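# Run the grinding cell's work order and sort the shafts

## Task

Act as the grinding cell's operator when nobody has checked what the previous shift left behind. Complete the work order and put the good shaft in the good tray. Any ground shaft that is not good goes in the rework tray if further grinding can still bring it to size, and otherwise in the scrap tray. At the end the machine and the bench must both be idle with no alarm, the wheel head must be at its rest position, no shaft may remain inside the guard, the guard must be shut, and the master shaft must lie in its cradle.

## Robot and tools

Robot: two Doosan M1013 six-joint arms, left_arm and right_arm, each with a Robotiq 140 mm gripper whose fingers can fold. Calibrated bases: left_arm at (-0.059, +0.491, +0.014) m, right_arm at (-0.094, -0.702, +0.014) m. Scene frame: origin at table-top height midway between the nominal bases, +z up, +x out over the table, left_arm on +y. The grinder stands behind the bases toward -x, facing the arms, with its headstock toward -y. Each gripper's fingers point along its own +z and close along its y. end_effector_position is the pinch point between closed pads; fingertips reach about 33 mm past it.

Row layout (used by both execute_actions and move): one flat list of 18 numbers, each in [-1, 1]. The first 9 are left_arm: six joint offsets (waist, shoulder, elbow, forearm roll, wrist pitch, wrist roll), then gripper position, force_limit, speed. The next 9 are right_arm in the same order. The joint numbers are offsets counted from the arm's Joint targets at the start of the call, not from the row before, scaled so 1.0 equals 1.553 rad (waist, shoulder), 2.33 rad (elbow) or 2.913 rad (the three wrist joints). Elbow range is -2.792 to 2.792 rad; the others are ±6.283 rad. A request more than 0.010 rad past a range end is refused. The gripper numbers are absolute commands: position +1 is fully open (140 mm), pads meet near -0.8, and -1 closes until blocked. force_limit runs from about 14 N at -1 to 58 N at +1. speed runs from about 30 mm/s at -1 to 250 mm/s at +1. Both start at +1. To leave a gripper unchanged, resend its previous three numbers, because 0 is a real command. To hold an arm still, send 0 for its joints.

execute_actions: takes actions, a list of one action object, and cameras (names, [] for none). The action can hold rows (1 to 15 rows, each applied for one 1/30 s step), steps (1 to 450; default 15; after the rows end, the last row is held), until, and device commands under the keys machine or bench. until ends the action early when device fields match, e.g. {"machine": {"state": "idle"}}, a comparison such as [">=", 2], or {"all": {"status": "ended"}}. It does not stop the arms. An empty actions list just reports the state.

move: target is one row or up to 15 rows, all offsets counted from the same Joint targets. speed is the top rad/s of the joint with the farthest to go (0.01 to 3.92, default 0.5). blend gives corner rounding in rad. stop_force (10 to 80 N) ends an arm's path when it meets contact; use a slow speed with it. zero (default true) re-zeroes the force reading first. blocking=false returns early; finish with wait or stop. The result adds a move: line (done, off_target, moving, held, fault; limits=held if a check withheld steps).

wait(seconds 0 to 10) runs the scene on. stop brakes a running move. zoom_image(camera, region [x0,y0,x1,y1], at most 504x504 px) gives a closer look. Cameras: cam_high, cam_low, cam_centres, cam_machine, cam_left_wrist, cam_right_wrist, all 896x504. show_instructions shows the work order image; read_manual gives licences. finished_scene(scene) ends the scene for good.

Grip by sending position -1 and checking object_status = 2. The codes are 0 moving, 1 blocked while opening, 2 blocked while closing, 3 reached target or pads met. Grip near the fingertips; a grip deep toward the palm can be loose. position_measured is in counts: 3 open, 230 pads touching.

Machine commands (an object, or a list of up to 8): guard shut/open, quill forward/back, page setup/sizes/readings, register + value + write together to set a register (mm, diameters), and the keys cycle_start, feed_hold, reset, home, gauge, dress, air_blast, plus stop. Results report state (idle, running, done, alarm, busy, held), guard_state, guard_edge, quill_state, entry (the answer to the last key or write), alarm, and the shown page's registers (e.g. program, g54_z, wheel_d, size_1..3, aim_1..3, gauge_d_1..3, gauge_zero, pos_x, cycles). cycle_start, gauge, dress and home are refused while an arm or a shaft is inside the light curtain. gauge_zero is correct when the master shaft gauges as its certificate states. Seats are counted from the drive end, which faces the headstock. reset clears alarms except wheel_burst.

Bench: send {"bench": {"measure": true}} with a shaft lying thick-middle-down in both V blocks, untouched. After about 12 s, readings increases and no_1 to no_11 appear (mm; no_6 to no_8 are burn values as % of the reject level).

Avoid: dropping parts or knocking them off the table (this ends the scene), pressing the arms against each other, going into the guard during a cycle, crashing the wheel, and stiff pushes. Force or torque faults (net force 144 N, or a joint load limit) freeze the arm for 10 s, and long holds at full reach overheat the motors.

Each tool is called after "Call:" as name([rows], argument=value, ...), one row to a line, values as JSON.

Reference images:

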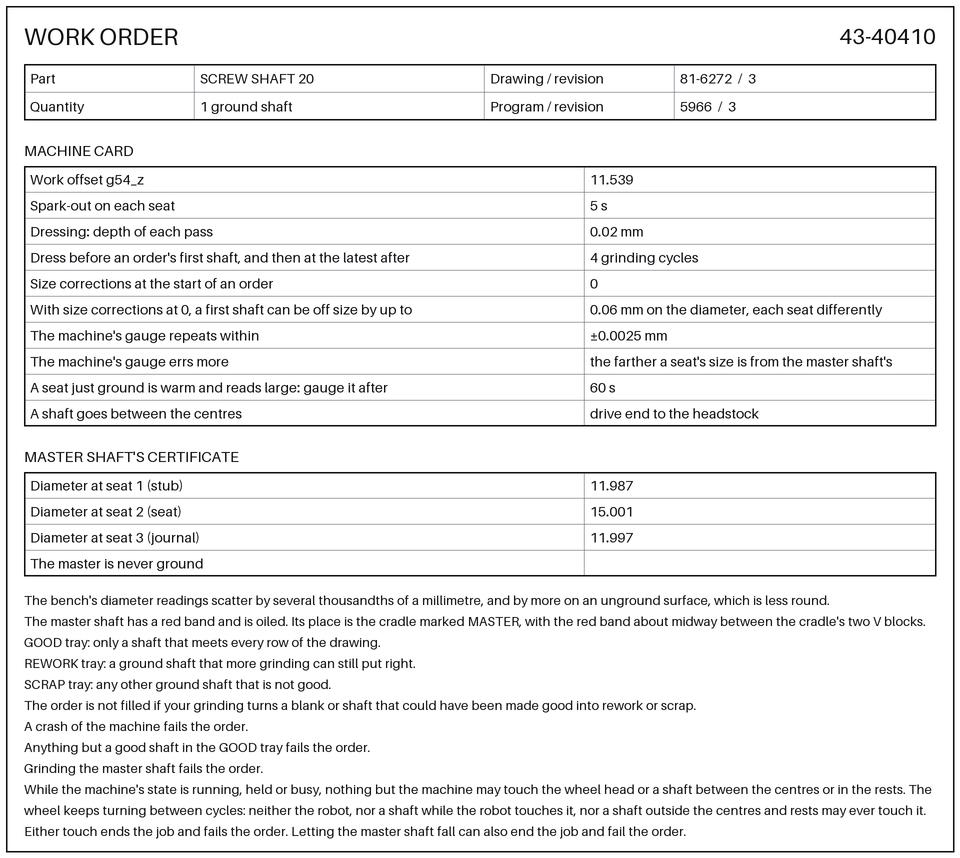

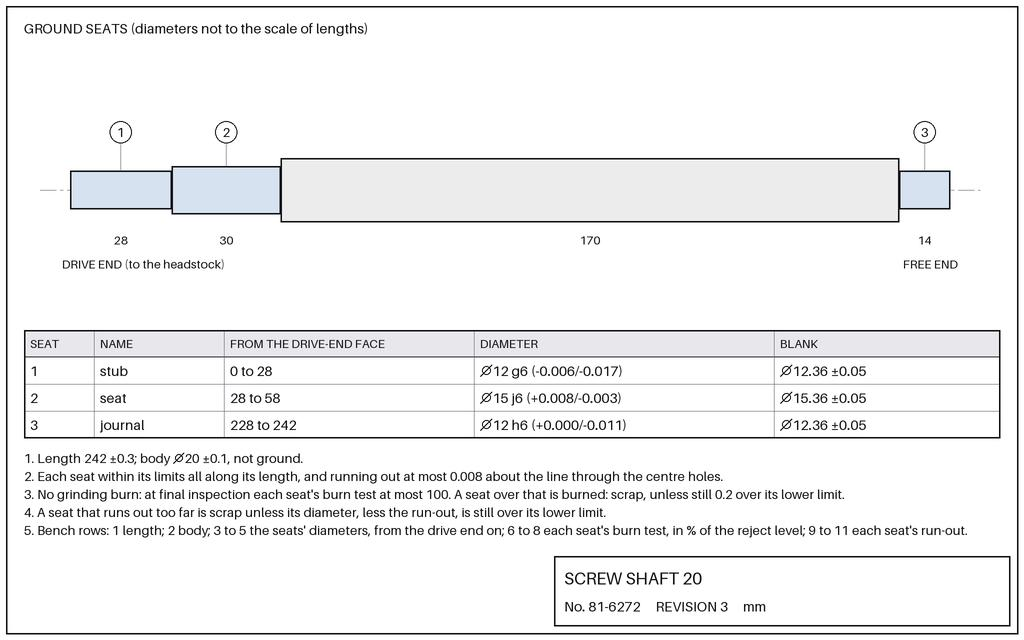

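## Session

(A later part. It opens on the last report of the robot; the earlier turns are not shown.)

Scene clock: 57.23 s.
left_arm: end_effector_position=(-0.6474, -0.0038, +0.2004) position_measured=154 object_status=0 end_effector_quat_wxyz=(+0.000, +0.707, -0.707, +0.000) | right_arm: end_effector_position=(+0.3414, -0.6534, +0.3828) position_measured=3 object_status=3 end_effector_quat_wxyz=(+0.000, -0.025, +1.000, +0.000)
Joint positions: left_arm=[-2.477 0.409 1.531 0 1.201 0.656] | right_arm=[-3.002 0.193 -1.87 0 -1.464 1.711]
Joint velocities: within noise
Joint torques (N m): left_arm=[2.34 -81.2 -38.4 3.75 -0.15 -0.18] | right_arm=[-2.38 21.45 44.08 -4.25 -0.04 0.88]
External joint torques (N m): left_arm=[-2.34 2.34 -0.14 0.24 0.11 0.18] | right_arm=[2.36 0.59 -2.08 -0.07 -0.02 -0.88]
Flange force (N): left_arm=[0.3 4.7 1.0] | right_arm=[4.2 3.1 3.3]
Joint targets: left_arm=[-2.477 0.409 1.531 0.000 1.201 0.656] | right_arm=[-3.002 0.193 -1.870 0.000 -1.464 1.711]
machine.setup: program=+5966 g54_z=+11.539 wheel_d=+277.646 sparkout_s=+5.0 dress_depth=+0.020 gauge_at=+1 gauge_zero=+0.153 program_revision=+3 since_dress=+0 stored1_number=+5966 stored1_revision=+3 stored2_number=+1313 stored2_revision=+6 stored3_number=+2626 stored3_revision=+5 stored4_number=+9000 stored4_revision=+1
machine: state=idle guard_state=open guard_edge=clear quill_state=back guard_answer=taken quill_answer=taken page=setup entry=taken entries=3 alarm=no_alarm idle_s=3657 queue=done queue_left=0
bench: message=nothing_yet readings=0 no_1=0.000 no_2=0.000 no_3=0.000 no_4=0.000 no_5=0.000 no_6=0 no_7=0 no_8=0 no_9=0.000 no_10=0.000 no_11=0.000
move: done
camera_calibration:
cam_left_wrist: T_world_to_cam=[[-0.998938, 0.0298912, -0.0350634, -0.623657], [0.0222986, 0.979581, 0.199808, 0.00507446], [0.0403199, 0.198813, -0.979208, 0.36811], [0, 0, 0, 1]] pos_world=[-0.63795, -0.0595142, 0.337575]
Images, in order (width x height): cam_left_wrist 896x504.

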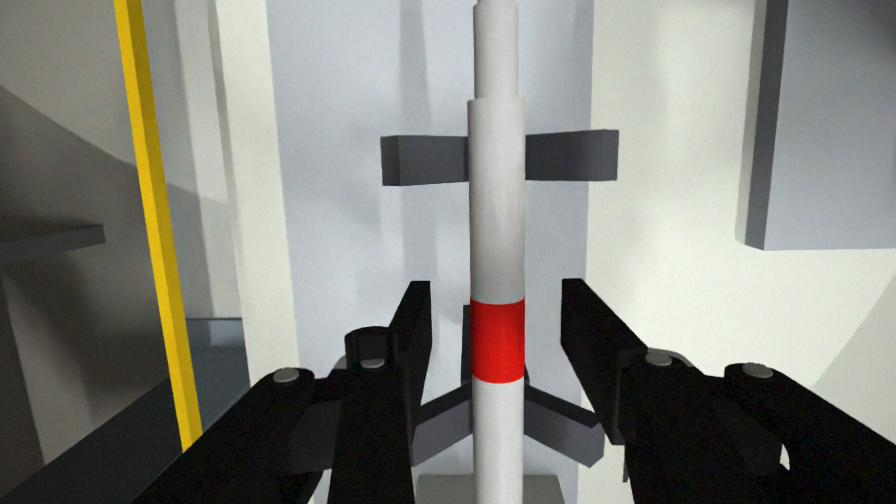

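Call:
move([
  [0,-0.0189,-0.0293,0,0.0337,0,-0.2,1,-0.9,0,0,0,0,0,0,1,1,1],
  [0,-0.0346,-0.2007,0,0.1792,0,-0.2,1,-0.9,0,0,0,0,0,0,1,1,1],
], speed=[0.15,0.4], blend=[0.02,0], cameras=["cam_machine"])

Call:
execute_actions([
  {"machine":[{"quill":"forward"},{"guard":"shut"},{"page":"readings"}],"steps":240,"until":{"machine":{"queue":["=","done"]}}},
], cameras=["cam_machine","cam_centres"])

Call:
zoom_image(camera="cam_machine", region=[340, 200, 520, 340])

Scene clock: 59.87 s.
left_arm: end_effector_position=(-0.6475, -0.0039, +0.4993) position_measured=154 object_status=3 end_effector_quat_wxyz=(+0.000, +0.707, -0.707, +0.000) | right_arm: end_effector_position=(+0.3414, -0.6534, +0.3828) position_measured=3 object_status=3 end_effector_quat_wxyz=(+0.000, -0.025, +1.000, +0.000)
Joint positions: left_arm=[-2.477 0.356 1.063 0 1.723 0.656] | right_arm=[-3.002 0.193 -1.87 0 -1.464 1.711]
Joint velocities: within noise
Joint torques (N m): left_arm=[2.21 -78.43 -40.73 3.93 -0.17 -0.14] | right_arm=[-2.07 21.5 44.09 -4.22 0.08 0.86]
External joint torques (N m): left_arm=[-2.16 1.95 -0.15 0.3 0.14 0.14] | right_arm=[2.07 0.63 -1.86 -0.12 -0.13 -0.86]
Flange force (N): left_arm=[0.5 4.7 -1.1] | right_arm=[3.9 2.5 2.7]
Joint targets: left_arm=[-2.477 0.356 1.063 0.000 1.723 0.656] | right_arm=[-3.002 0.193 -1.870 0.000 -1.464 1.711]
machine.setup: program=+5966 g54_z=+11.539 wheel_d=+277.646 sparkout_s=+5.0 dress_depth=+0.020 gauge_at=+1 gauge_zero=+0.153 program_revision=+3 since_dress=+0 stored1_number=+5966 stored1_revision=+3 stored2_number=+1313 stored2_revision=+6 stored3_number=+2626 stored3_revision=+5 stored4_number=+9000 stored4_revision=+1
machine: state=idle guard_state=open guard_edge=clear quill_state=back guard_answer=taken quill_answer=taken page=setup entry=taken entries=3 alarm=no_alarm idle_s=3659 queue=done queue_left=0
bench: message=nothing_yet readings=0 no_1=0.000 no_2=0.000 no_3=0.000 no_4=0.000 no_5=0.000 no_6=0 no_7=0 no_8=0 no_9=0.000 no_10=0.000 no_11=0.000
move: done
Images, in order (width x height): cam_machine 896x504.

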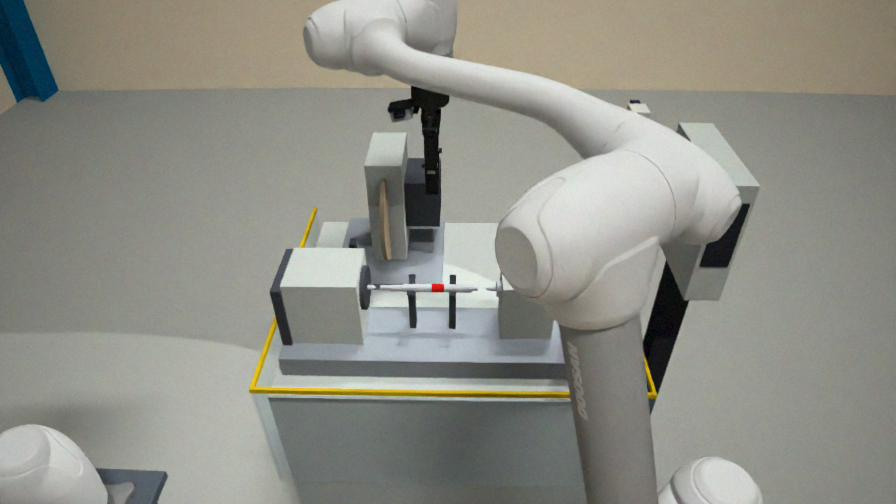

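Scene clock: 65.60 s.
left_arm: end_effector_position=(-0.6475, -0.0039, +0.4994) position_measured=154 object_status=3 end_effector_quat_wxyz=(+0.000, +0.707, -0.707, +0.000) | right_arm: end_effector_position=(+0.3414, -0.6534, +0.3828) position_measured=3 object_status=3 end_effector_quat_wxyz=(+0.000, -0.025, +1.000, +0.000)
Joint positions: left_arm=[-2.477 0.356 1.063 0 1.723 0.656] | right_arm=[-3.002 0.193 -1.87 0 -1.464 1.711]
Joint velocities: within noise
Joint torques (N m): left_arm=[2.34 -78.44 -40.71 3.95 -0.15 -0.15] | right_arm=[-2.28 21.66 43.97 -4.17 0.01 0.86]
External joint torques (N m): left_arm=[-2.33 1.86 -0.28 0.29 0.11 0.15] | right_arm=[2.39 -0.04 -1.73 -0.17 -0.05 -0.86]
Flange force (N): left_arm=[0.4 4.9 -1.4] | right_arm=[2.7 3.3 2.8]
Joint targets: left_arm=[-2.477 0.356 1.063 0.000 1.723 0.656] | right_arm=[-3.002 0.193 -1.870 0.000 -1.464 1.711]
Tool commands: left_gripper/position=-0.2 left_gripper/force_limit=+1.0 left_gripper/speed=-0.9 right_gripper/position=+1.0 right_gripper/force_limit=+1.0 right_gripper/speed=+1.0
machine.readings: gauge_d=+0.000 gauge_d_1=+0.000 gauge_d_2=+0.000 gauge_d_3=+0.000 pos_x=+0.000 pos_z=+0.000 load_peak=+0.0 cycles=+0
machine: state=idle guard_state=shut guard_edge=clear quill_state=clamped guard_answer=taken quill_answer=taken page=readings entry=taken entries=3 alarm=no_alarm idle_s=3665 queue=done queue_left=0
bench: message=nothing_yet readings=0 no_1=0.000 no_2=0.000 no_3=0.000 no_4=0.000 no_5=0.000 no_6=0 no_7=0 no_8=0 no_9=0.000 no_10=0.000 no_11=0.000
Images, in order (width x height): cam_centres 896x504, cam_machine 896x504.

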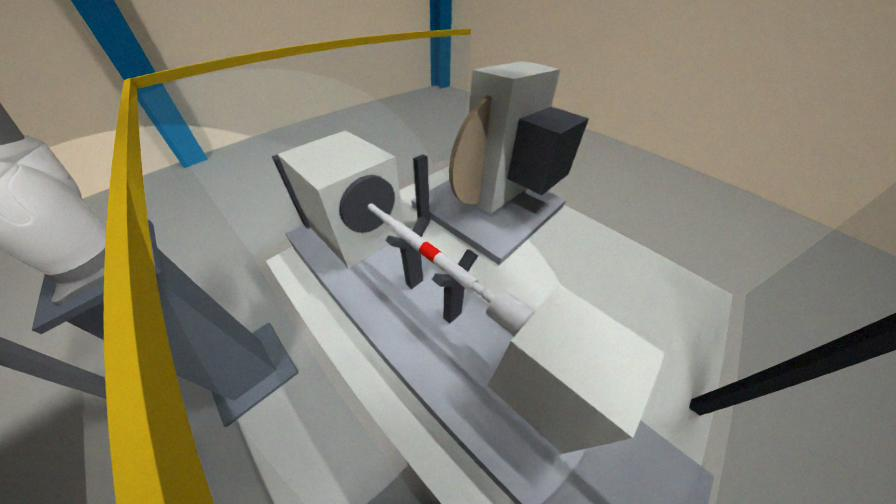

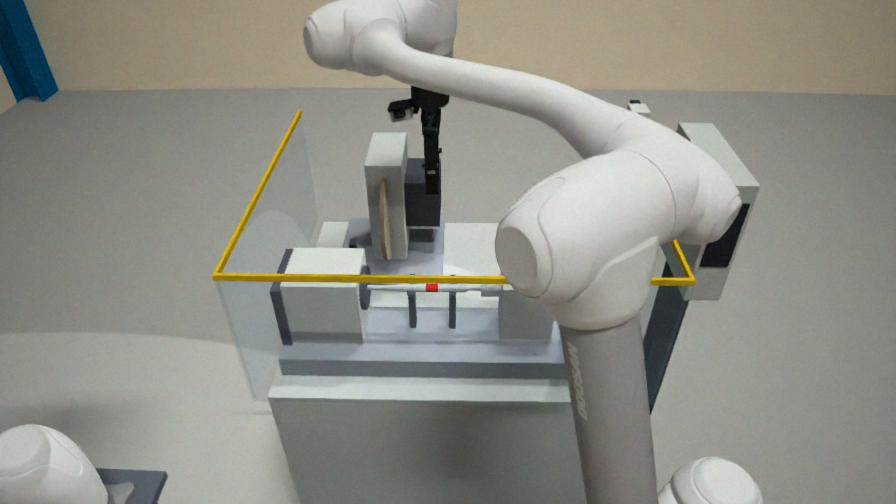

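Scaled by 2.800 from the camera's 896x504 image, which has a finer 1280x720 frame.

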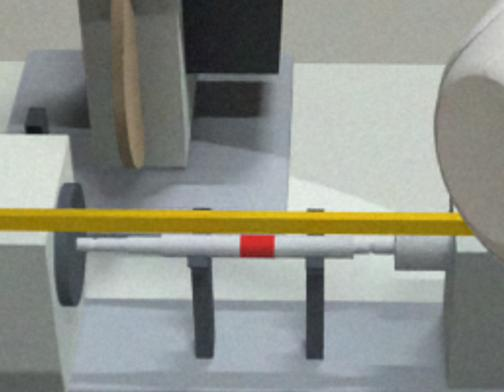

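Call:
execute_actions([
  {"machine":[{"register":"gauge_at","value":1,"write":true,"gauge":true},{"register":"gauge_at","value":2,"write":true,"gauge":true},{"register":"gauge_at","value":3,"write":true,"gauge":true}],"steps":450,"until":{"machine":{"queue":["!=","running"]}}},
], cameras=[])

Call:
execute_actions([
  {"machine":[{"register":"gauge_at","value":1,"write":true,"gauge":true},{"register":"gauge_at","value":2,"write":true,"gauge":true},{"register":"gauge_at","value":3,"write":true,"gauge":true}],"steps":450,"until":{"machine":{"queue":["!=","running"]}}},
], cameras=[])

Call:
execute_actions([
  {"machine":[{"register":"gauge_at","value":1,"write":true,"gauge":true},{"register":"gauge_at","value":2,"write":true,"gauge":true},{"register":"gauge_at","value":3,"write":true,"gauge":true}],"steps":450,"until":{"machine":{"queue":["!=","running"]}}},
], cameras=[])

Call:
execute_actions([
  {"machine":[{"register":"gauge_at","value":1,"write":true,"gauge":true},{"register":"gauge_at","value":2,"write":true,"gauge":true},{"register":"gauge_at","value":3,"write":true,"gauge":true}],"steps":450,"until":{"machine":{"queue":["!=","running"]}}},
], cameras=[])

Scene clock: 78.77 s.
left_arm: end_effector_position=(-0.6476, -0.0039, +0.4994) position_measured=154 object_status=3 end_effector_quat_wxyz=(+0.000, +0.707, -0.707, +0.000) | right_arm: end_effector_position=(+0.3414, -0.6534, +0.3828) position_measured=3 object_status=3 end_effector_quat_wxyz=(+0.000, -0.025, +1.000, +0.000)
Joint positions: left_arm=[-2.477 0.356 1.063 0 1.723 0.656] | right_arm=[-3.002 0.193 -1.87 0 -1.464 1.711]
Joint velocities: within noise
Joint torques (N m): left_arm=[2.17 -78.47 -40.8 3.96 -0.12 -0.15] | right_arm=[-2.01 21.13 44.22 -4.27 0.04 0.87]
External joint torques (N m): left_arm=[-2.21 2.04 -0.12 0.28 0.09 0.15] | right_arm=[2.02 0.8 -2.13 -0.06 -0.1 -0.87]
Flange force (N): left_arm=[0.5 4.8 -1.0] | right_arm=[4.6 2.4 3.2]
Joint targets: left_arm=[-2.477 0.356 1.063 0.000 1.723 0.656] | right_arm=[-3.002 0.193 -1.870 0.000 -1.464 1.711]
Tool commands: left_gripper/position=-0.2 left_gripper/force_limit=+1.0 left_gripper/speed=-0.9 right_gripper/position=+1.0 right_gripper/force_limit=+1.0 right_gripper/speed=+1.0
machine.readings: gauge_d=+11.978 gauge_d_1=+11.967 gauge_d_2=+14.982 gauge_d_3=+11.978 pos_x=+0.000 pos_z=+0.000 load_peak=+0.0 cycles=+0
machine: state=idle guard_state=shut guard_edge=clear quill_state=clamped guard_answer=taken quill_answer=taken page=readings entry=taken entries=9 alarm=no_alarm idle_s=3678 queue=done queue_left=0
bench: message=nothing_yet readings=0 no_1=0.000 no_2=0.000 no_3=0.000 no_4=0.000 no_5=0.000 no_6=0 no_7=0 no_8=0 no_9=0.000 no_10=0.000 no_11=0.000
No camera images: "cameras" was empty.

Scene clock: 91.10 s.
left_arm: end_effector_position=(-0.6476, -0.0039, +0.4994) position_measured=154 object_status=3 end_effector_quat_wxyz=(+0.000, +0.707, -0.707, +0.000) | right_arm: end_effector_position=(+0.3414, -0.6534, +0.3828) position_measured=3 object_status=3 end_effector_quat_wxyz=(+0.000, -0.025, +1.000, +0.000)
Joint positions: left_arm=[-2.477 0.356 1.063 0 1.723 0.656] | right_arm=[-3.002 0.193 -1.87 0 -1.464 1.711]
Joint velocities: within noise
Joint torques (N m): left_arm=[2.48 -78.19 -40.74 3.95 -0.13 -0.14] | right_arm=[-2.62 21.63 44.17 -4.22 0.07 0.89]
External joint torques (N m): left_arm=[-2.59 1.72 -0.22 0.28 0.09 0.14] | right_arm=[2.67 0.42 -1.9 -0.12 -0.12 -0.89]
Flange force (N): left_arm=[-0.1 4.8 -1.1] | right_arm=[3.8 3.8 2.9]
Joint targets: left_arm=[-2.477 0.356 1.063 0.000 1.723 0.656] | right_arm=[-3.002 0.193 -1.870 0.000 -1.464 1.711]
Tool commands: left_gripper/position=-0.2 left_gripper/force_limit=+1.0 left_gripper/speed=-0.9 right_gripper/position=+1.0 right_gripper/force_limit=+1.0 right_gripper/speed=+1.0
machine.readings: gauge_d=+11.977 gauge_d_1=+11.967 gauge_d_2=+14.981 gauge_d_3=+11.977 pos_x=+0.000 pos_z=+0.000 load_peak=+0.0 cycles=+0
machine: state=idle guard_state=shut guard_edge=clear quill_state=clamped guard_answer=taken quill_answer=taken page=readings entry=taken entries=15 alarm=no_alarm idle_s=3690 queue=done queue_left=0
bench: message=nothing_yet readings=0 no_1=0.000 no_2=0.000 no_3=0.000 no_4=0.000 no_5=0.000 no_6=0 no_7=0 no_8=0 no_9=0.000 no_10=0.000 no_11=0.000
No camera images: "cameras" was empty.

Scene clock: 103.43 s.
left_arm: end_effector_position=(-0.6476, -0.0039, +0.4994) position_measured=154 object_status=3 end_effector_quat_wxyz=(+0.000, +0.707, -0.707, +0.000) | right_arm: end_effector_position=(+0.3414, -0.6534, +0.3828) position_measured=3 object_status=3 end_effector_quat_wxyz=(+0.000, -0.025, +1.000, +0.000)
Joint positions: left_arm=[-2.477 0.356 1.063 0 1.723 0.656] | right_arm=[-3.002 0.193 -1.87 0 -1.464 1.711]
Joint velocities: within noise
Joint torques (N m): left_arm=[2.41 -78.49 -40.77 3.94 -0.15 -0.15] | right_arm=[-1.87 21.18 44.31 -4.34 0.02 0.8]
External joint torques (N m): left_arm=[-2.39 1.74 -0.28 0.31 0.11 0.15] | right_arm=[1.9 0.96 -1.96 -0.01 -0.06 -0.8]
Flange force (N): left_arm=[0.2 4.8 -1.3] | right_arm=[4.6 2.2 3.0]
Joint targets: left_arm=[-2.477 0.356 1.063 0.000 1.723 0.656] | right_arm=[-3.002 0.193 -1.870 0.000 -1.464 1.711]
Tool commands: left_gripper/position=-0.2 left_gripper/force_limit=+1.0 left_gripper/speed=-0.9 right_gripper/position=+1.0 right_gripper/force_limit=+1.0 right_gripper/speed=+1.0
machine.readings: gauge_d=+11.978 gauge_d_1=+11.967 gauge_d_2=+14.981 gauge_d_3=+11.978 pos_x=+0.000 pos_z=+0.000 load_peak=+0.0 cycles=+0
machine: state=idle guard_state=shut guard_edge=clear quill_state=clamped guard_answer=taken quill_answer=taken page=readings entry=taken entries=21 alarm=no_alarm idle_s=3702 queue=done queue_left=0
bench: message=nothing_yet readings=0 no_1=0.000 no_2=0.000 no_3=0.000 no_4=0.000 no_5=0.000 no_6=0 no_7=0 no_8=0 no_9=0.000 no_10=0.000 no_11=0.000
No camera images: "cameras" was empty.

Scene clock: 115.77 s.
left_arm: end_effector_position=(-0.6476, -0.0039, +0.4994) position_measured=154 object_status=3 end_effector_quat_wxyz=(+0.000, +0.707, -0.707, +0.000) | right_arm: end_effector_position=(+0.3414, -0.6534, +0.3828) position_measured=3 object_status=3 end_effector_quat_wxyz=(+0.000, -0.025, +1.000, +0.000)
Joint positions: left_arm=[-2.477 0.356 1.063 0 1.723 0.656] | right_arm=[-3.002 0.193 -1.87 0 -1.464 1.711]
Joint velocities: within noise
Joint torques (N m): left_arm=[2.4 -78.36 -40.84 3.92 -0.16 -0.16] | right_arm=[-2.71 22.12 44.1 -4.25 -0.01 0.91]
External joint torques (N m): left_arm=[-2.39 1.85 -0.15 0.33 0.12 0.16] | right_arm=[2.7 0.14 -1.7 -0.1 -0.04 -0.91]
Flange force (N): left_arm=[0.2 4.7 -1.1] | right_arm=[3.1 3.9 2.7]
Joint targets: left_arm=[-2.477 0.356 1.063 0.000 1.723 0.656] | right_arm=[-3.002 0.193 -1.870 0.000 -1.464 1.711]
Tool commands: left_gripper/position=-0.2 left_gripper/force_limit=+1.0 left_gripper/speed=-0.9 right_gripper/position=+1.0 right_gripper/force_limit=+1.0 right_gripper/speed=+1.0
machine.readings: gauge_d=+11.977 gauge_d_1=+11.968 gauge_d_2=+14.980 gauge_d_3=+11.977 pos_x=+0.000 pos_z=+0.000 load_peak=+0.0 cycles=+0
machine: state=idle guard_state=shut guard_edge=clear quill_state=clamped guard_answer=taken quill_answer=taken page=readings entry=taken entries=27 alarm=no_alarm idle_s=3715 queue=done queue_left=0
bench: message=nothing_yet readings=0 no_1=0.000 no_2=0.000 no_3=0.000 no_4=0.000 no_5=0.000 no_6=0 no_7=0 no_8=0 no_9=0.000 no_10=0.000 no_11=0.000
No camera images: "cameras" was empty.

Call:
execute_actions([
  {"machine":[{"register":"gauge_zero","value":0.133,"write":true,"page":"setup"},{"guard":"open"},{"quill":"back"}],"steps":300,"until":{"machine":{"queue":["!=","running"]}}},
], cameras=[])

Call:
move([
  [0.0076,0.0203,0.1588,0,-0.138,0.0037,-0.2,1,-0.9,0,0,0,0,0,0,1,1,1],
  [0.0076,0.0422,0.1937,0,-0.1776,0.0037,-0.2,1,-0.9,0,0,0,0,0,0,1,1,1],
], speed=[0.3,0.08], blend=[0.02,0], cameras=["cam_machine","cam_left_wrist","cam_centres"])

Call:
zoom_image(camera="cam_machine", region=[340, 200, 520, 340])

Scene clock: 122.60 s.
left_arm: end_effector_position=(-0.6476, -0.0039, +0.4994) position_measured=154 object_status=3 end_effector_quat_wxyz=(+0.000, +0.707, -0.707, +0.000) | right_arm: end_effector_position=(+0.3414, -0.6534, +0.3828) position_measured=3 object_status=3 end_effector_quat_wxyz=(+0.000, -0.025, +1.000, +0.000)
Joint positions: left_arm=[-2.477 0.356 1.063 0 1.723 0.656] | right_arm=[-3.002 0.193 -1.87 0 -1.464 1.711]
Joint velocities: within noise
Joint torques (N m): left_arm=[2.39 -78.57 -40.74 3.91 -0.14 -0.15] | right_arm=[-2.06 21.99 44 -4.22 0.06 0.87]
External joint torques (N m): left_arm=[-2.33 1.64 -0.36 0.34 0.1 0.15] | right_arm=[2.1 -0.17 -1.92 -0.1 -0.11 -0.87]
Flange force (N): left_arm=[0.3 4.8 -1.4] | right_arm=[2.7 2.6 3.0]
Joint targets: left_arm=[-2.477 0.356 1.063 0.000 1.723 0.656] | right_arm=[-3.002 0.193 -1.870 0.000 -1.464 1.711]
Tool commands: left_gripper/position=-0.2 left_gripper/force_limit=+1.0 left_gripper/speed=-0.9 right_gripper/position=+1.0 right_gripper/force_limit=+1.0 right_gripper/speed=+1.0
machine.setup: program=+5966 g54_z=+11.539 wheel_d=+277.646 sparkout_s=+5.0 dress_depth=+0.020 gauge_at=+3 gauge_zero=+0.133 program_revision=+3 since_dress=+0 stored1_number=+5966 stored1_revision=+3 stored2_number=+1313 stored2_revision=+6 stored3_number=+2626 stored3_revision=+5 stored4_number=+9000 stored4_revision=+1
machine: state=idle guard_state=open guard_edge=clear quill_state=back guard_answer=taken quill_answer=taken page=setup entry=taken entries=28 alarm=no_alarm idle_s=3721 queue=done queue_left=0
bench: message=nothing_yet readings=0 no_1=0.000 no_2=0.000 no_3=0.000 no_4=0.000 no_5=0.000 no_6=0 no_7=0 no_8=0 no_9=0.000 no_10=0.000 no_11=0.000
No camera images: "cameras" was empty.

Scene clock: 125.70 s.
left_arm: end_effector_position=(-0.6474, -0.0153, +0.1999) position_measured=154 object_status=3 end_effector_quat_wxyz=(+0.000, +0.707, -0.707, +0.000) | right_arm: end_effector_position=(+0.3414, -0.6534, +0.3828) position_measured=3 object_status=3 end_effector_quat_wxyz=(+0.000, -0.025, +1.000, +0.000)
Joint positions: left_arm=[-2.465 0.421 1.515 0 1.206 0.667] | right_arm=[-3.002 0.193 -1.87 0 -1.464 1.711]
Joint velocities: within noise
Joint torques (N m): left_arm=[2.18 -82.74 -38.56 3.71 -0.18 -0.16] | right_arm=[-2.65 21.06 44.12 -4.22 0.01 0.89]
External joint torques (N m): left_arm=[-2.12 2.24 -0.23 0.31 0.14 0.16] | right_arm=[2.66 0.93 -1.94 -0.11 -0.06 -0.89]
Flange force (N): left_arm=[0.6 4.6 0.8] | right_arm=[4.7 3.8 2.9]
Joint targets: left_arm=[-2.465 0.421 1.515 0.000 1.206 0.667] | right_arm=[-3.002 0.193 -1.870 0.000 -1.464 1.711]
machine.setup: program=+5966 g54_z=+11.539 wheel_d=+277.646 sparkout_s=+5.0 dress_depth=+0.020 gauge_at=+3 gauge_zero=+0.133 program_revision=+3 since_dress=+0 stored1_number=+5966 stored1_revision=+3 stored2_number=+1313 stored2_revision=+6 stored3_number=+2626 stored3_revision=+5 stored4_number=+9000 stored4_revision=+1
machine: state=idle guard_state=open guard_edge=clear quill_state=back guard_answer=taken quill_answer=taken page=setup entry=taken entries=28 alarm=no_alarm idle_s=3724 queue=done queue_left=0
bench: message=nothing_yet readings=0 no_1=0.000 no_2=0.000 no_3=0.000 no_4=0.000 no_5=0.000 no_6=0 no_7=0 no_8=0 no_9=0.000 no_10=0.000 no_11=0.000
move: done
camera_calibration:
cam_left_wrist: T_world_to_cam=[[-0.998968, 0.0288718, -0.0350576, -0.623426], [0.0212982, 0.979594, 0.199855, 0.0159041], [0.0401124, 0.198903, -0.979198, 0.3697], [0, 0, 0, 1]] pos_world=[-0.637951, -0.0711143, 0.336975]
Images, in order (width x height): cam_centres 896x504, cam_machine 896x504, cam_left_wrist 896x504.

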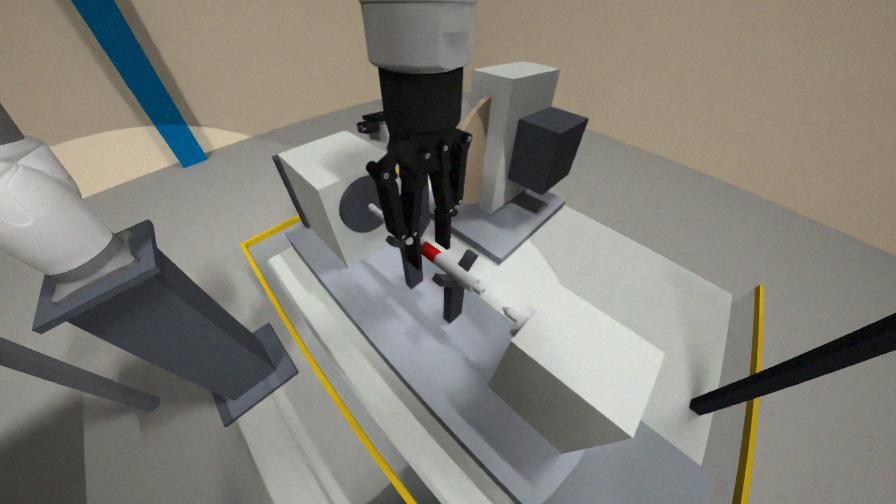

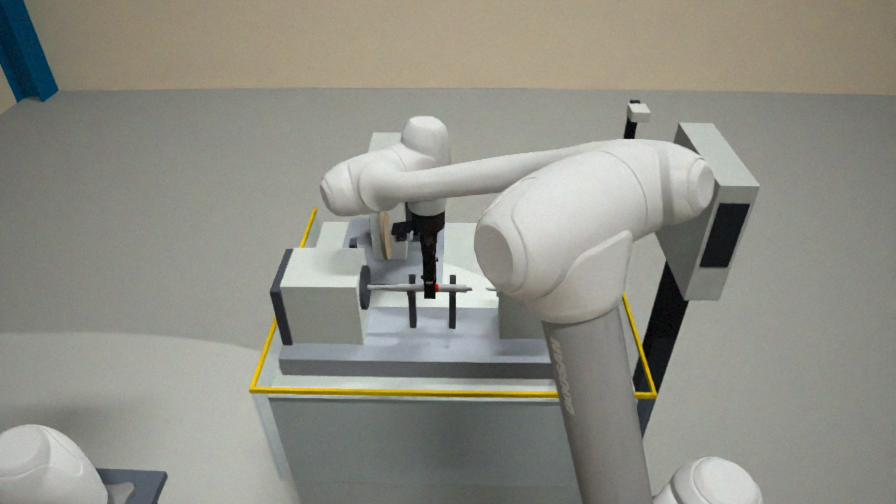

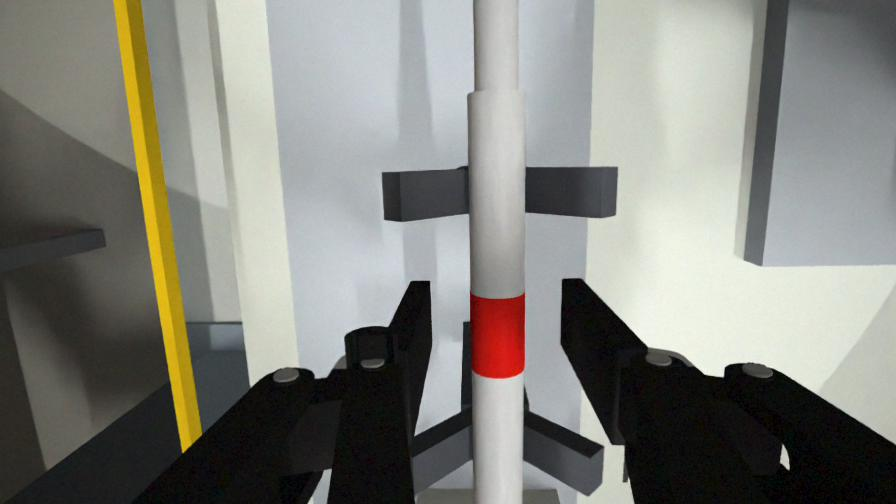

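Scaled by 2.800 from the camera's 896x504 image, which has a finer 1280x720 frame.

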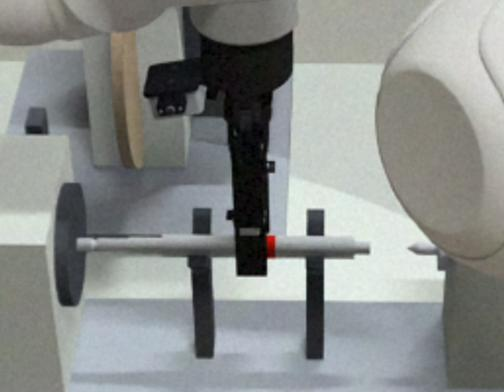

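Call:
move(target=[0,0,0,0,0,0,-1,1,-1,0,0,0,0,0,0,1,1,1], cameras=[])

Call:
wait(seconds=1, cameras=["cam_left_wrist","cam_machine"])

Scene clock: 127.83 s.
left_arm: end_effector_position=(-0.6475, -0.0154, +0.1999) position_measured=204 object_status=0 end_effector_quat_wxyz=(+0.000, +0.707, -0.707, +0.000) | right_arm: end_effector_position=(+0.3414, -0.6534, +0.3828) position_measured=3 object_status=3 end_effector_quat_wxyz=(+0.000, -0.025, +1.000, +0.000)
Joint positions: left_arm=[-2.465 0.421 1.515 0 1.206 0.667] | right_arm=[-3.002 0.193 -1.87 0 -1.464 1.711]
Joint velocities: within noise
Joint torques (N m): left_arm=[6.17 -80.31 -34.11 5.12 1.84 -0.23] | right_arm=[-2.59 21.15 44.29 -4.21 0.01 0.85]
External joint torques (N m): left_arm=[-6.18 -0.06 -4.51 -1.12 -1.88 0.23] | right_arm=[2.61 0.84 -2.17 -0.11 -0.06 -0.85]
Flange force (N): left_arm=[-0.4 11.3 -1.7] | right_arm=[4.9 3.7 3.3]
Joint targets: left_arm=[-2.465 0.421 1.515 0.000 1.206 0.667] | right_arm=[-3.002 0.193 -1.870 0.000 -1.464 1.711]
machine.setup: program=+5966 g54_z=+11.539 wheel_d=+277.646 sparkout_s=+5.0 dress_depth=+0.020 gauge_at=+3 gauge_zero=+0.133 program_revision=+3 since_dress=+0 stored1_number=+5966 stored1_revision=+3 stored2_number=+1313 stored2_revision=+6 stored3_number=+2626 stored3_revision=+5 stored4_number=+9000 stored4_revision=+1
machine: state=idle guard_state=open guard_edge=clear quill_state=back guard_answer=taken quill_answer=taken page=setup entry=taken entries=28 alarm=no_alarm idle_s=3727 queue=done queue_left=0
bench: message=nothing_yet readings=0 no_1=0.000 no_2=0.000 no_3=0.000 no_4=0.000 no_5=0.000 no_6=0 no_7=0 no_8=0 no_9=0.000 no_10=0.000 no_11=0.000
move: done
No camera images: "cameras" was empty.

Scene clock: 128.83 s.
left_arm: end_effector_position=(-0.6474, -0.0154, +0.1999) position_measured=204 object_status=2 end_effector_quat_wxyz=(+0.000, +0.707, -0.707, +0.000) | right_arm: end_effector_position=(+0.3414, -0.6534, +0.3828) position_measured=3 object_status=3 end_effector_quat_wxyz=(+0.000, -0.025, +1.000, +0.000)
Joint positions: left_arm=[-2.465 0.421 1.515 0 1.206 0.667] | right_arm=[-3.002 0.193 -1.87 0 -1.464 1.711]
Joint velocities: within noise
Joint torques (N m): left_arm=[6.17 -81.13 -34.14 5.11 2.15 -0.23] | right_arm=[-2.43 21.12 44.57 -4.28 0.03 0.88]
External joint torques (N m): left_arm=[-6.12 0.68 -4.61 -1.1 -2.2 0.23] | right_arm=[2.35 1.28 -2.36 -0.06 -0.09 -0.88]
Flange force (N): left_arm=[0.4 12.1 -0.9] | right_arm=[5.8 3.0 3.5]
Joint targets: left_arm=[-2.465 0.421 1.515 0.000 1.206 0.667] | right_arm=[-3.002 0.193 -1.870 0.000 -1.464 1.711]
Tool commands: left_gripper/position=-1.0 left_gripper/force_limit=+1.0 left_gripper/speed=-1.0 right_gripper/position=+1.0 right_gripper/force_limit=+1.0 right_gripper/speed=+1.0
machine.setup: program=+5966 g54_z=+11.539 wheel_d=+277.646 sparkout_s=+5.0 dress_depth=+0.020 gauge_at=+3 gauge_zero=+0.133 program_revision=+3 since_dress=+0 stored1_number=+5966 stored1_revision=+3 stored2_number=+1313 stored2_revision=+6 stored3_number=+2626 stored3_revision=+5 stored4_number=+9000 stored4_revision=+1
machine: state=idle guard_state=open guard_edge=clear quill_state=back guard_answer=taken quill_answer=taken page=setup entry=taken entries=28 alarm=no_alarm idle_s=3728 queue=done queue_left=0
bench: message=nothing_yet readings=0 no_1=0.000 no_2=0.000 no_3=0.000 no_4=0.000 no_5=0.000 no_6=0 no_7=0 no_8=0 no_9=0.000 no_10=0.000 no_11=0.000
wait: 1.00 s
camera_calibration:
cam_left_wrist: T_world_to_cam=[[-0.998964, 0.028891, -0.0351555, -0.623389], [0.0212974, 0.979593, 0.199857, 0.0159028], [0.0402122, 0.198902, -0.979194, 0.369762], [0, 0, 0, 1]] pos_world=[-0.637951, -0.0711143, 0.336975]
Images, in order (width x height): cam_machine 896x504, cam_left_wrist 896x504.

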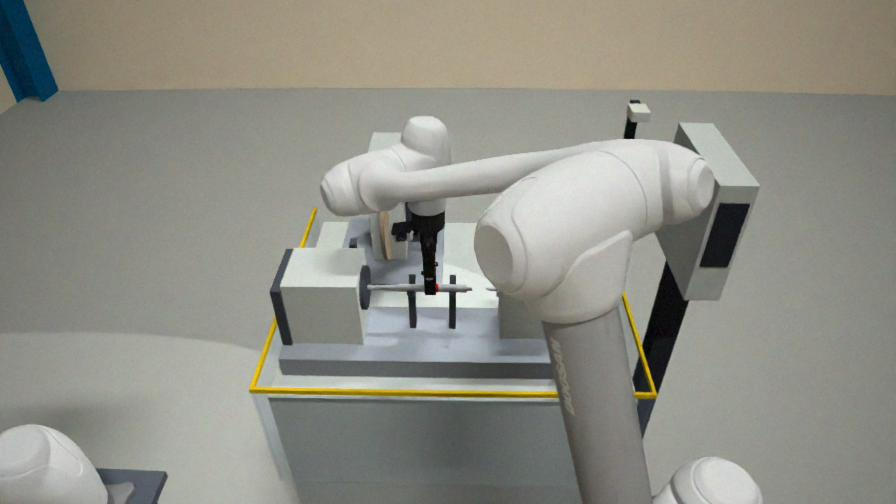

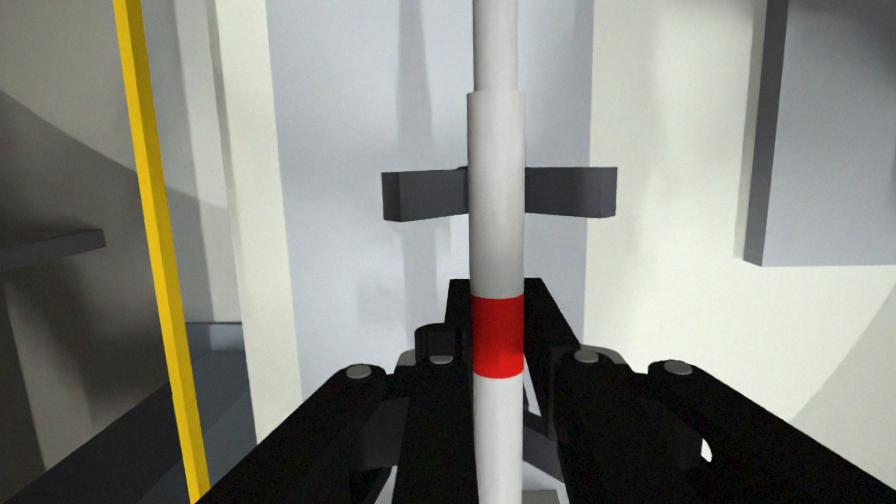

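Call:
move([
  [-0.0070,-0.0075,0.0062,0,-0.001,-0.0037,-1,1,-1,0,0,0,0,0,0,1,1,1],
  [-0.0070,-0.0175,-0.0073,0,0.0151,-0.0037,-1,1,-1,0,0,0,0,0,0,1,1,1],
  [-0.0070,-0.0426,-0.1937,0,0.1776,-0.0037,-1,1,-1,0,0,0,0,0,0,1,1,1],
], speed=[0.02,0.05,0.3], cameras=["cam_machine","cam_left_wrist"])

Scene clock: 133.03 s.
left_arm: end_effector_position=(-0.6469, -0.0043, +0.4998) position_measured=204 object_status=2 end_effector_quat_wxyz=(+0.000, +0.707, -0.707, +0.000) | right_arm: end_effector_position=(+0.3414, -0.6534, +0.3828) position_measured=3 object_status=3 end_effector_quat_wxyz=(+0.000, -0.025, +1.000, +0.000)
Joint positions: left_arm=[-2.476 0.355 1.063 0 1.723 0.656] | right_arm=[-3.002 0.193 -1.87 0 -1.464 1.711]
Joint velocities: within noise
Joint torques (N m): left_arm=[2.58 -81.95 -43.46 3.98 -0.08 -0.16] | right_arm=[-2.21 21.24 43.95 -4.3 0 0.95]
External joint torques (N m): left_arm=[-2.61 5.56 2.58 0.26 0.05 0.16] | right_arm=[2.15 1.44 -1.48 -0.05 -0.06 -0.95]
Flange force (N): left_arm=[-0.2 4.7 4.0] | right_arm=[4.8 2.4 2.1]
Joint targets: left_arm=[-2.476 0.355 1.063 0.000 1.723 0.656] | right_arm=[-3.002 0.193 -1.870 0.000 -1.464 1.711]
machine.setup: program=+5966 g54_z=+11.539 wheel_d=+277.646 sparkout_s=+5.0 dress_depth=+0.020 gauge_at=+3 gauge_zero=+0.133 program_revision=+3 since_dress=+0 stored1_number=+5966 stored1_revision=+3 stored2_number=+1313 stored2_revision=+6 stored3_number=+2626 stored3_revision=+5 stored4_number=+9000 stored4_revision=+1
machine: state=idle guard_state=open guard_edge=clear quill_state=back guard_answer=taken quill_answer=taken page=setup entry=taken entries=28 alarm=no_alarm idle_s=3732 queue=done queue_left=0
bench: message=nothing_yet readings=0 no_1=0.000 no_2=0.000 no_3=0.000 no_4=0.000 no_5=0.000 no_6=0 no_7=0 no_8=0 no_9=0.000 no_10=0.000 no_11=0.000
move: done
camera_calibration:
cam_left_wrist: T_world_to_cam=[[-0.99897, 0.0289451, -0.0349446, -0.612799], [0.0213964, 0.979611, 0.199761, -0.0548131], [0.0400142, 0.198808, -0.979221, 0.661178], [0, 0, 0, 1]] pos_world=[-0.637451, -0.0600143, 0.636975]
Images, in order (width x height): cam_machine 896x504, cam_left_wrist 896x504.

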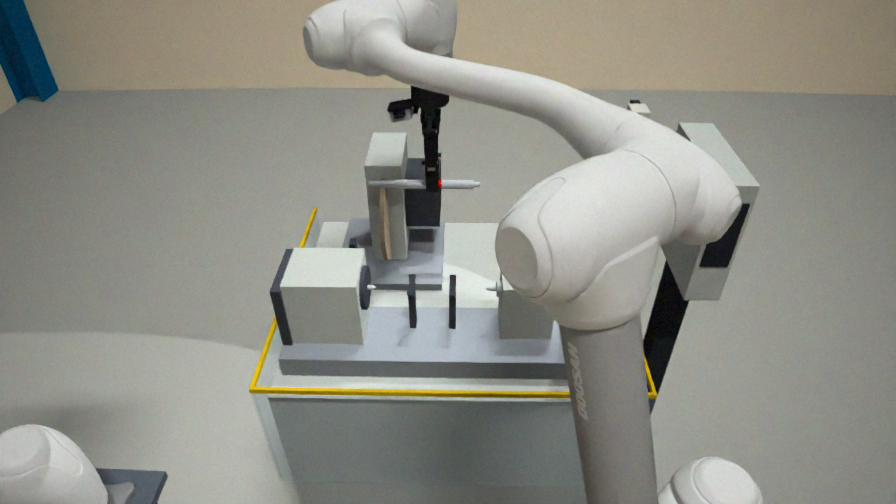

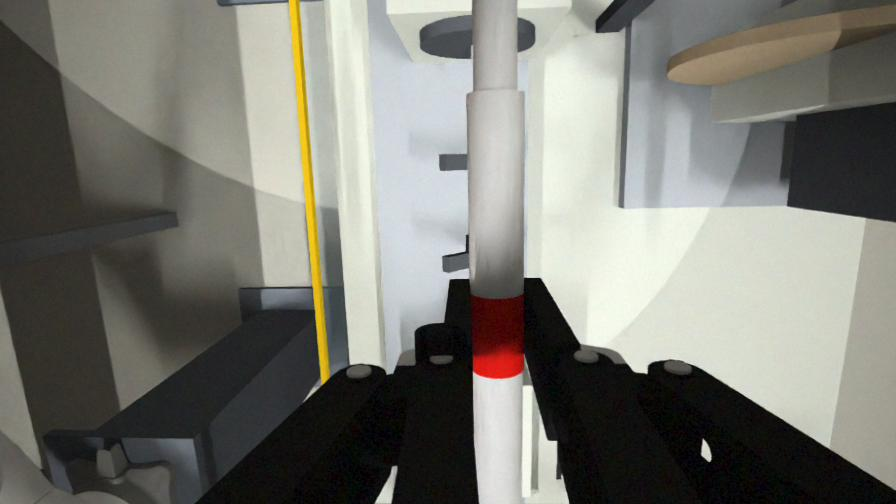

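Call:
move(target=[0.6993,-0.0567,0.0875,0,-0.0397,0.0883,-1,1,-1,0,0,0,0,0,0,1,1,1], speed=0.6, cameras=[])

Call:
move(target=[0.6972,-0.0566,0.0875,0,-0.0397,0.0883,-1,1,-1,0,0,0,0,0,0,1,1,1], speed=0.6, cameras=["cam_left_wrist","cam_high"])

Scene clock: 136.30 s.
left_arm: end_effector_position=(+0.0977, -0.2143, +0.4521) position_measured=204 object_status=2 end_effector_quat_wxyz=(+0.000, +0.932, -0.362, +0.000) | right_arm: end_effector_position=(+0.3414, -0.6534, +0.3828) position_measured=3 object_status=3 end_effector_quat_wxyz=(+0.000, -0.025, +1.000, +0.000)
Joint positions: left_arm=[-1.389 0.267 1.267 0 1.608 0.913] | right_arm=[-3.002 0.193 -1.87 0 -1.464 1.711]
Joint velocities: within noise
Joint torques (N m): left_arm=[1.35 -73.6 -43.98 3.99 -0.14 -0.16] | right_arm=[-2.46 21.48 43.96 -4.31 0.04 0.95]
External joint torques (N m): left_arm=[-1.35 4.78 2.37 0.31 0.1 0.16] | right_arm=[2.44 0.68 -1.9 -0.01 -0.11 -0.95]
Flange force (N): left_arm=[1.4 3.0 4.0] | right_arm=[4.2 3.2 2.8]
Joint targets: left_arm=[-1.389 0.267 1.267 0.000 1.608 0.913] | right_arm=[-3.002 0.193 -1.870 0.000 -1.464 1.711]
machine.setup: program=+5966 g54_z=+11.539 wheel_d=+277.646 sparkout_s=+5.0 dress_depth=+0.020 gauge_at=+3 gauge_zero=+0.133 program_revision=+3 since_dress=+0 stored1_number=+5966 stored1_revision=+3 stored2_number=+1313 stored2_revision=+6 stored3_number=+2626 stored3_revision=+5 stored4_number=+9000 stored4_revision=+1
machine: state=idle guard_state=open guard_edge=clear quill_state=back guard_answer=taken quill_answer=taken page=setup entry=taken entries=28 alarm=no_alarm idle_s=3735 queue=done queue_left=0
bench: message=nothing_yet readings=0 no_1=0.000 no_2=0.000 no_3=0.000 no_4=0.000 no_5=0.000 no_6=0 no_7=0 no_8=0 no_9=0.000 no_10=0.000 no_11=0.000
move: done
No camera images: "cameras" was empty.

Scene clock: 138.57 s.
left_arm: end_effector_position=(+0.5857, +0.3164, +0.3994) position_measured=204 object_status=2 end_effector_quat_wxyz=(+0.000, +0.999, +0.042, +0.000) | right_arm: end_effector_position=(+0.3414, -0.6534, +0.3828) position_measured=3 object_status=3 end_effector_quat_wxyz=(+0.000, -0.025, +1.000, +0.000)
Joint positions: left_arm=[-0.306 0.179 1.471 0 1.492 1.17] | right_arm=[-3.002 0.193 -1.87 0 -1.464 1.711]
Joint velocities: within noise
Joint torques (N m): left_arm=[2.91 -64.57 -43.83 3.96 -0.2 -0.16] | right_arm=[-2.25 20.46 44.07 -4.34 -0.05 0.83]
External joint torques (N m): left_arm=[-3.04 5.26 2.56 0.28 0.14 0.16] | right_arm=[2.22 1.78 -1.75 0 -0.01 -0.83]
Flange force (N): left_arm=[1.7 5.2 4.6] | right_arm=[5.8 2.8 2.6]
Joint targets: left_arm=[-0.306 0.179 1.471 0.000 1.492 1.170] | right_arm=[-3.002 0.193 -1.870 0.000 -1.464 1.711]
machine.setup: program=+5966 g54_z=+11.539 wheel_d=+277.646 sparkout_s=+5.0 dress_depth=+0.020 gauge_at=+3 gauge_zero=+0.133 program_revision=+3 since_dress=+0 stored1_number=+5966 stored1_revision=+3 stored2_number=+1313 stored2_revision=+6 stored3_number=+2626 stored3_revision=+5 stored4_number=+9000 stored4_revision=+1
machine: state=idle guard_state=open guard_edge=clear quill_state=back guard_answer=taken quill_answer=taken page=setup entry=taken entries=28 alarm=no_alarm idle_s=3737 queue=done queue_left=0
bench: message=nothing_yet readings=0 no_1=0.000 no_2=0.000 no_3=0.000 no_4=0.000 no_5=0.000 no_6=0 no_7=0 no_8=0 no_9=0.000 no_10=0.000 no_11=0.000
move: done
camera_calibration:
cam_left_wrist: T_world_to_cam=[[0.0550405, -0.997865, -0.0351643, 0.31342], [-0.977851, -0.0609922, 0.200219, 0.539083], [-0.201937, 0.0233652, -0.97912, 0.646896], [0, 0, 0, 1]] pos_world=[0.640524, 0.330516, 0.536475]
Images, in order (width x height): cam_high 896x504, cam_left_wrist 896x504.

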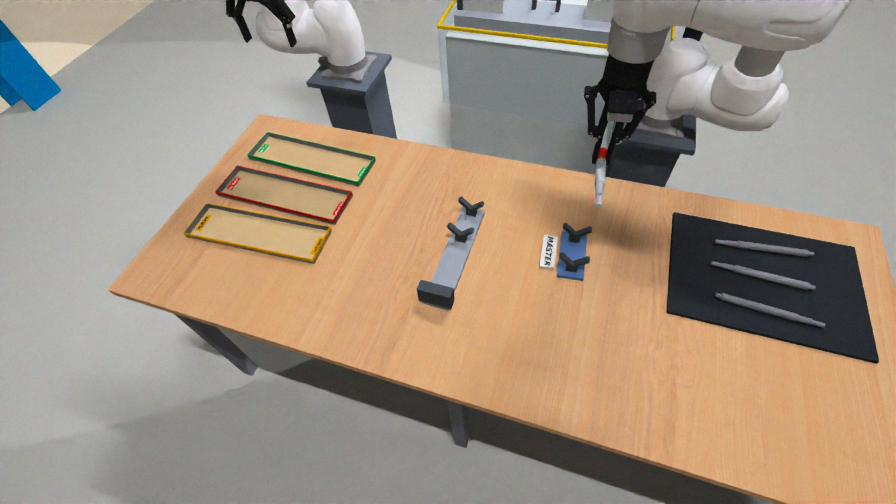

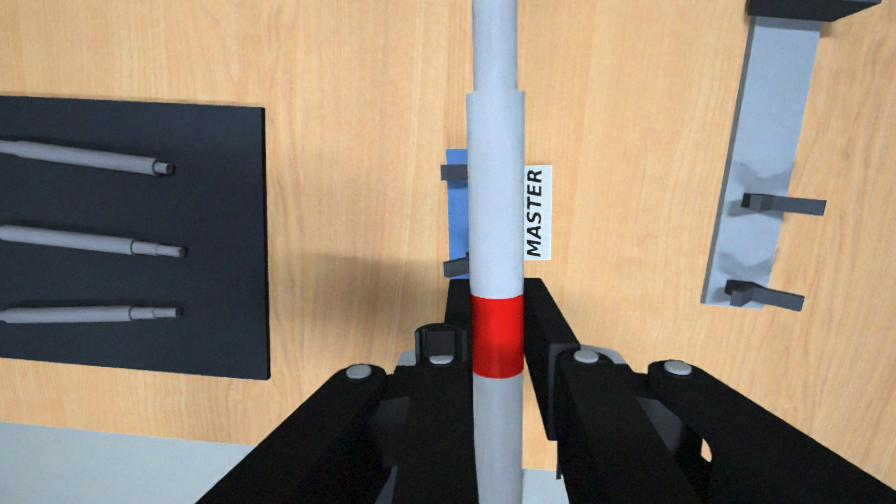

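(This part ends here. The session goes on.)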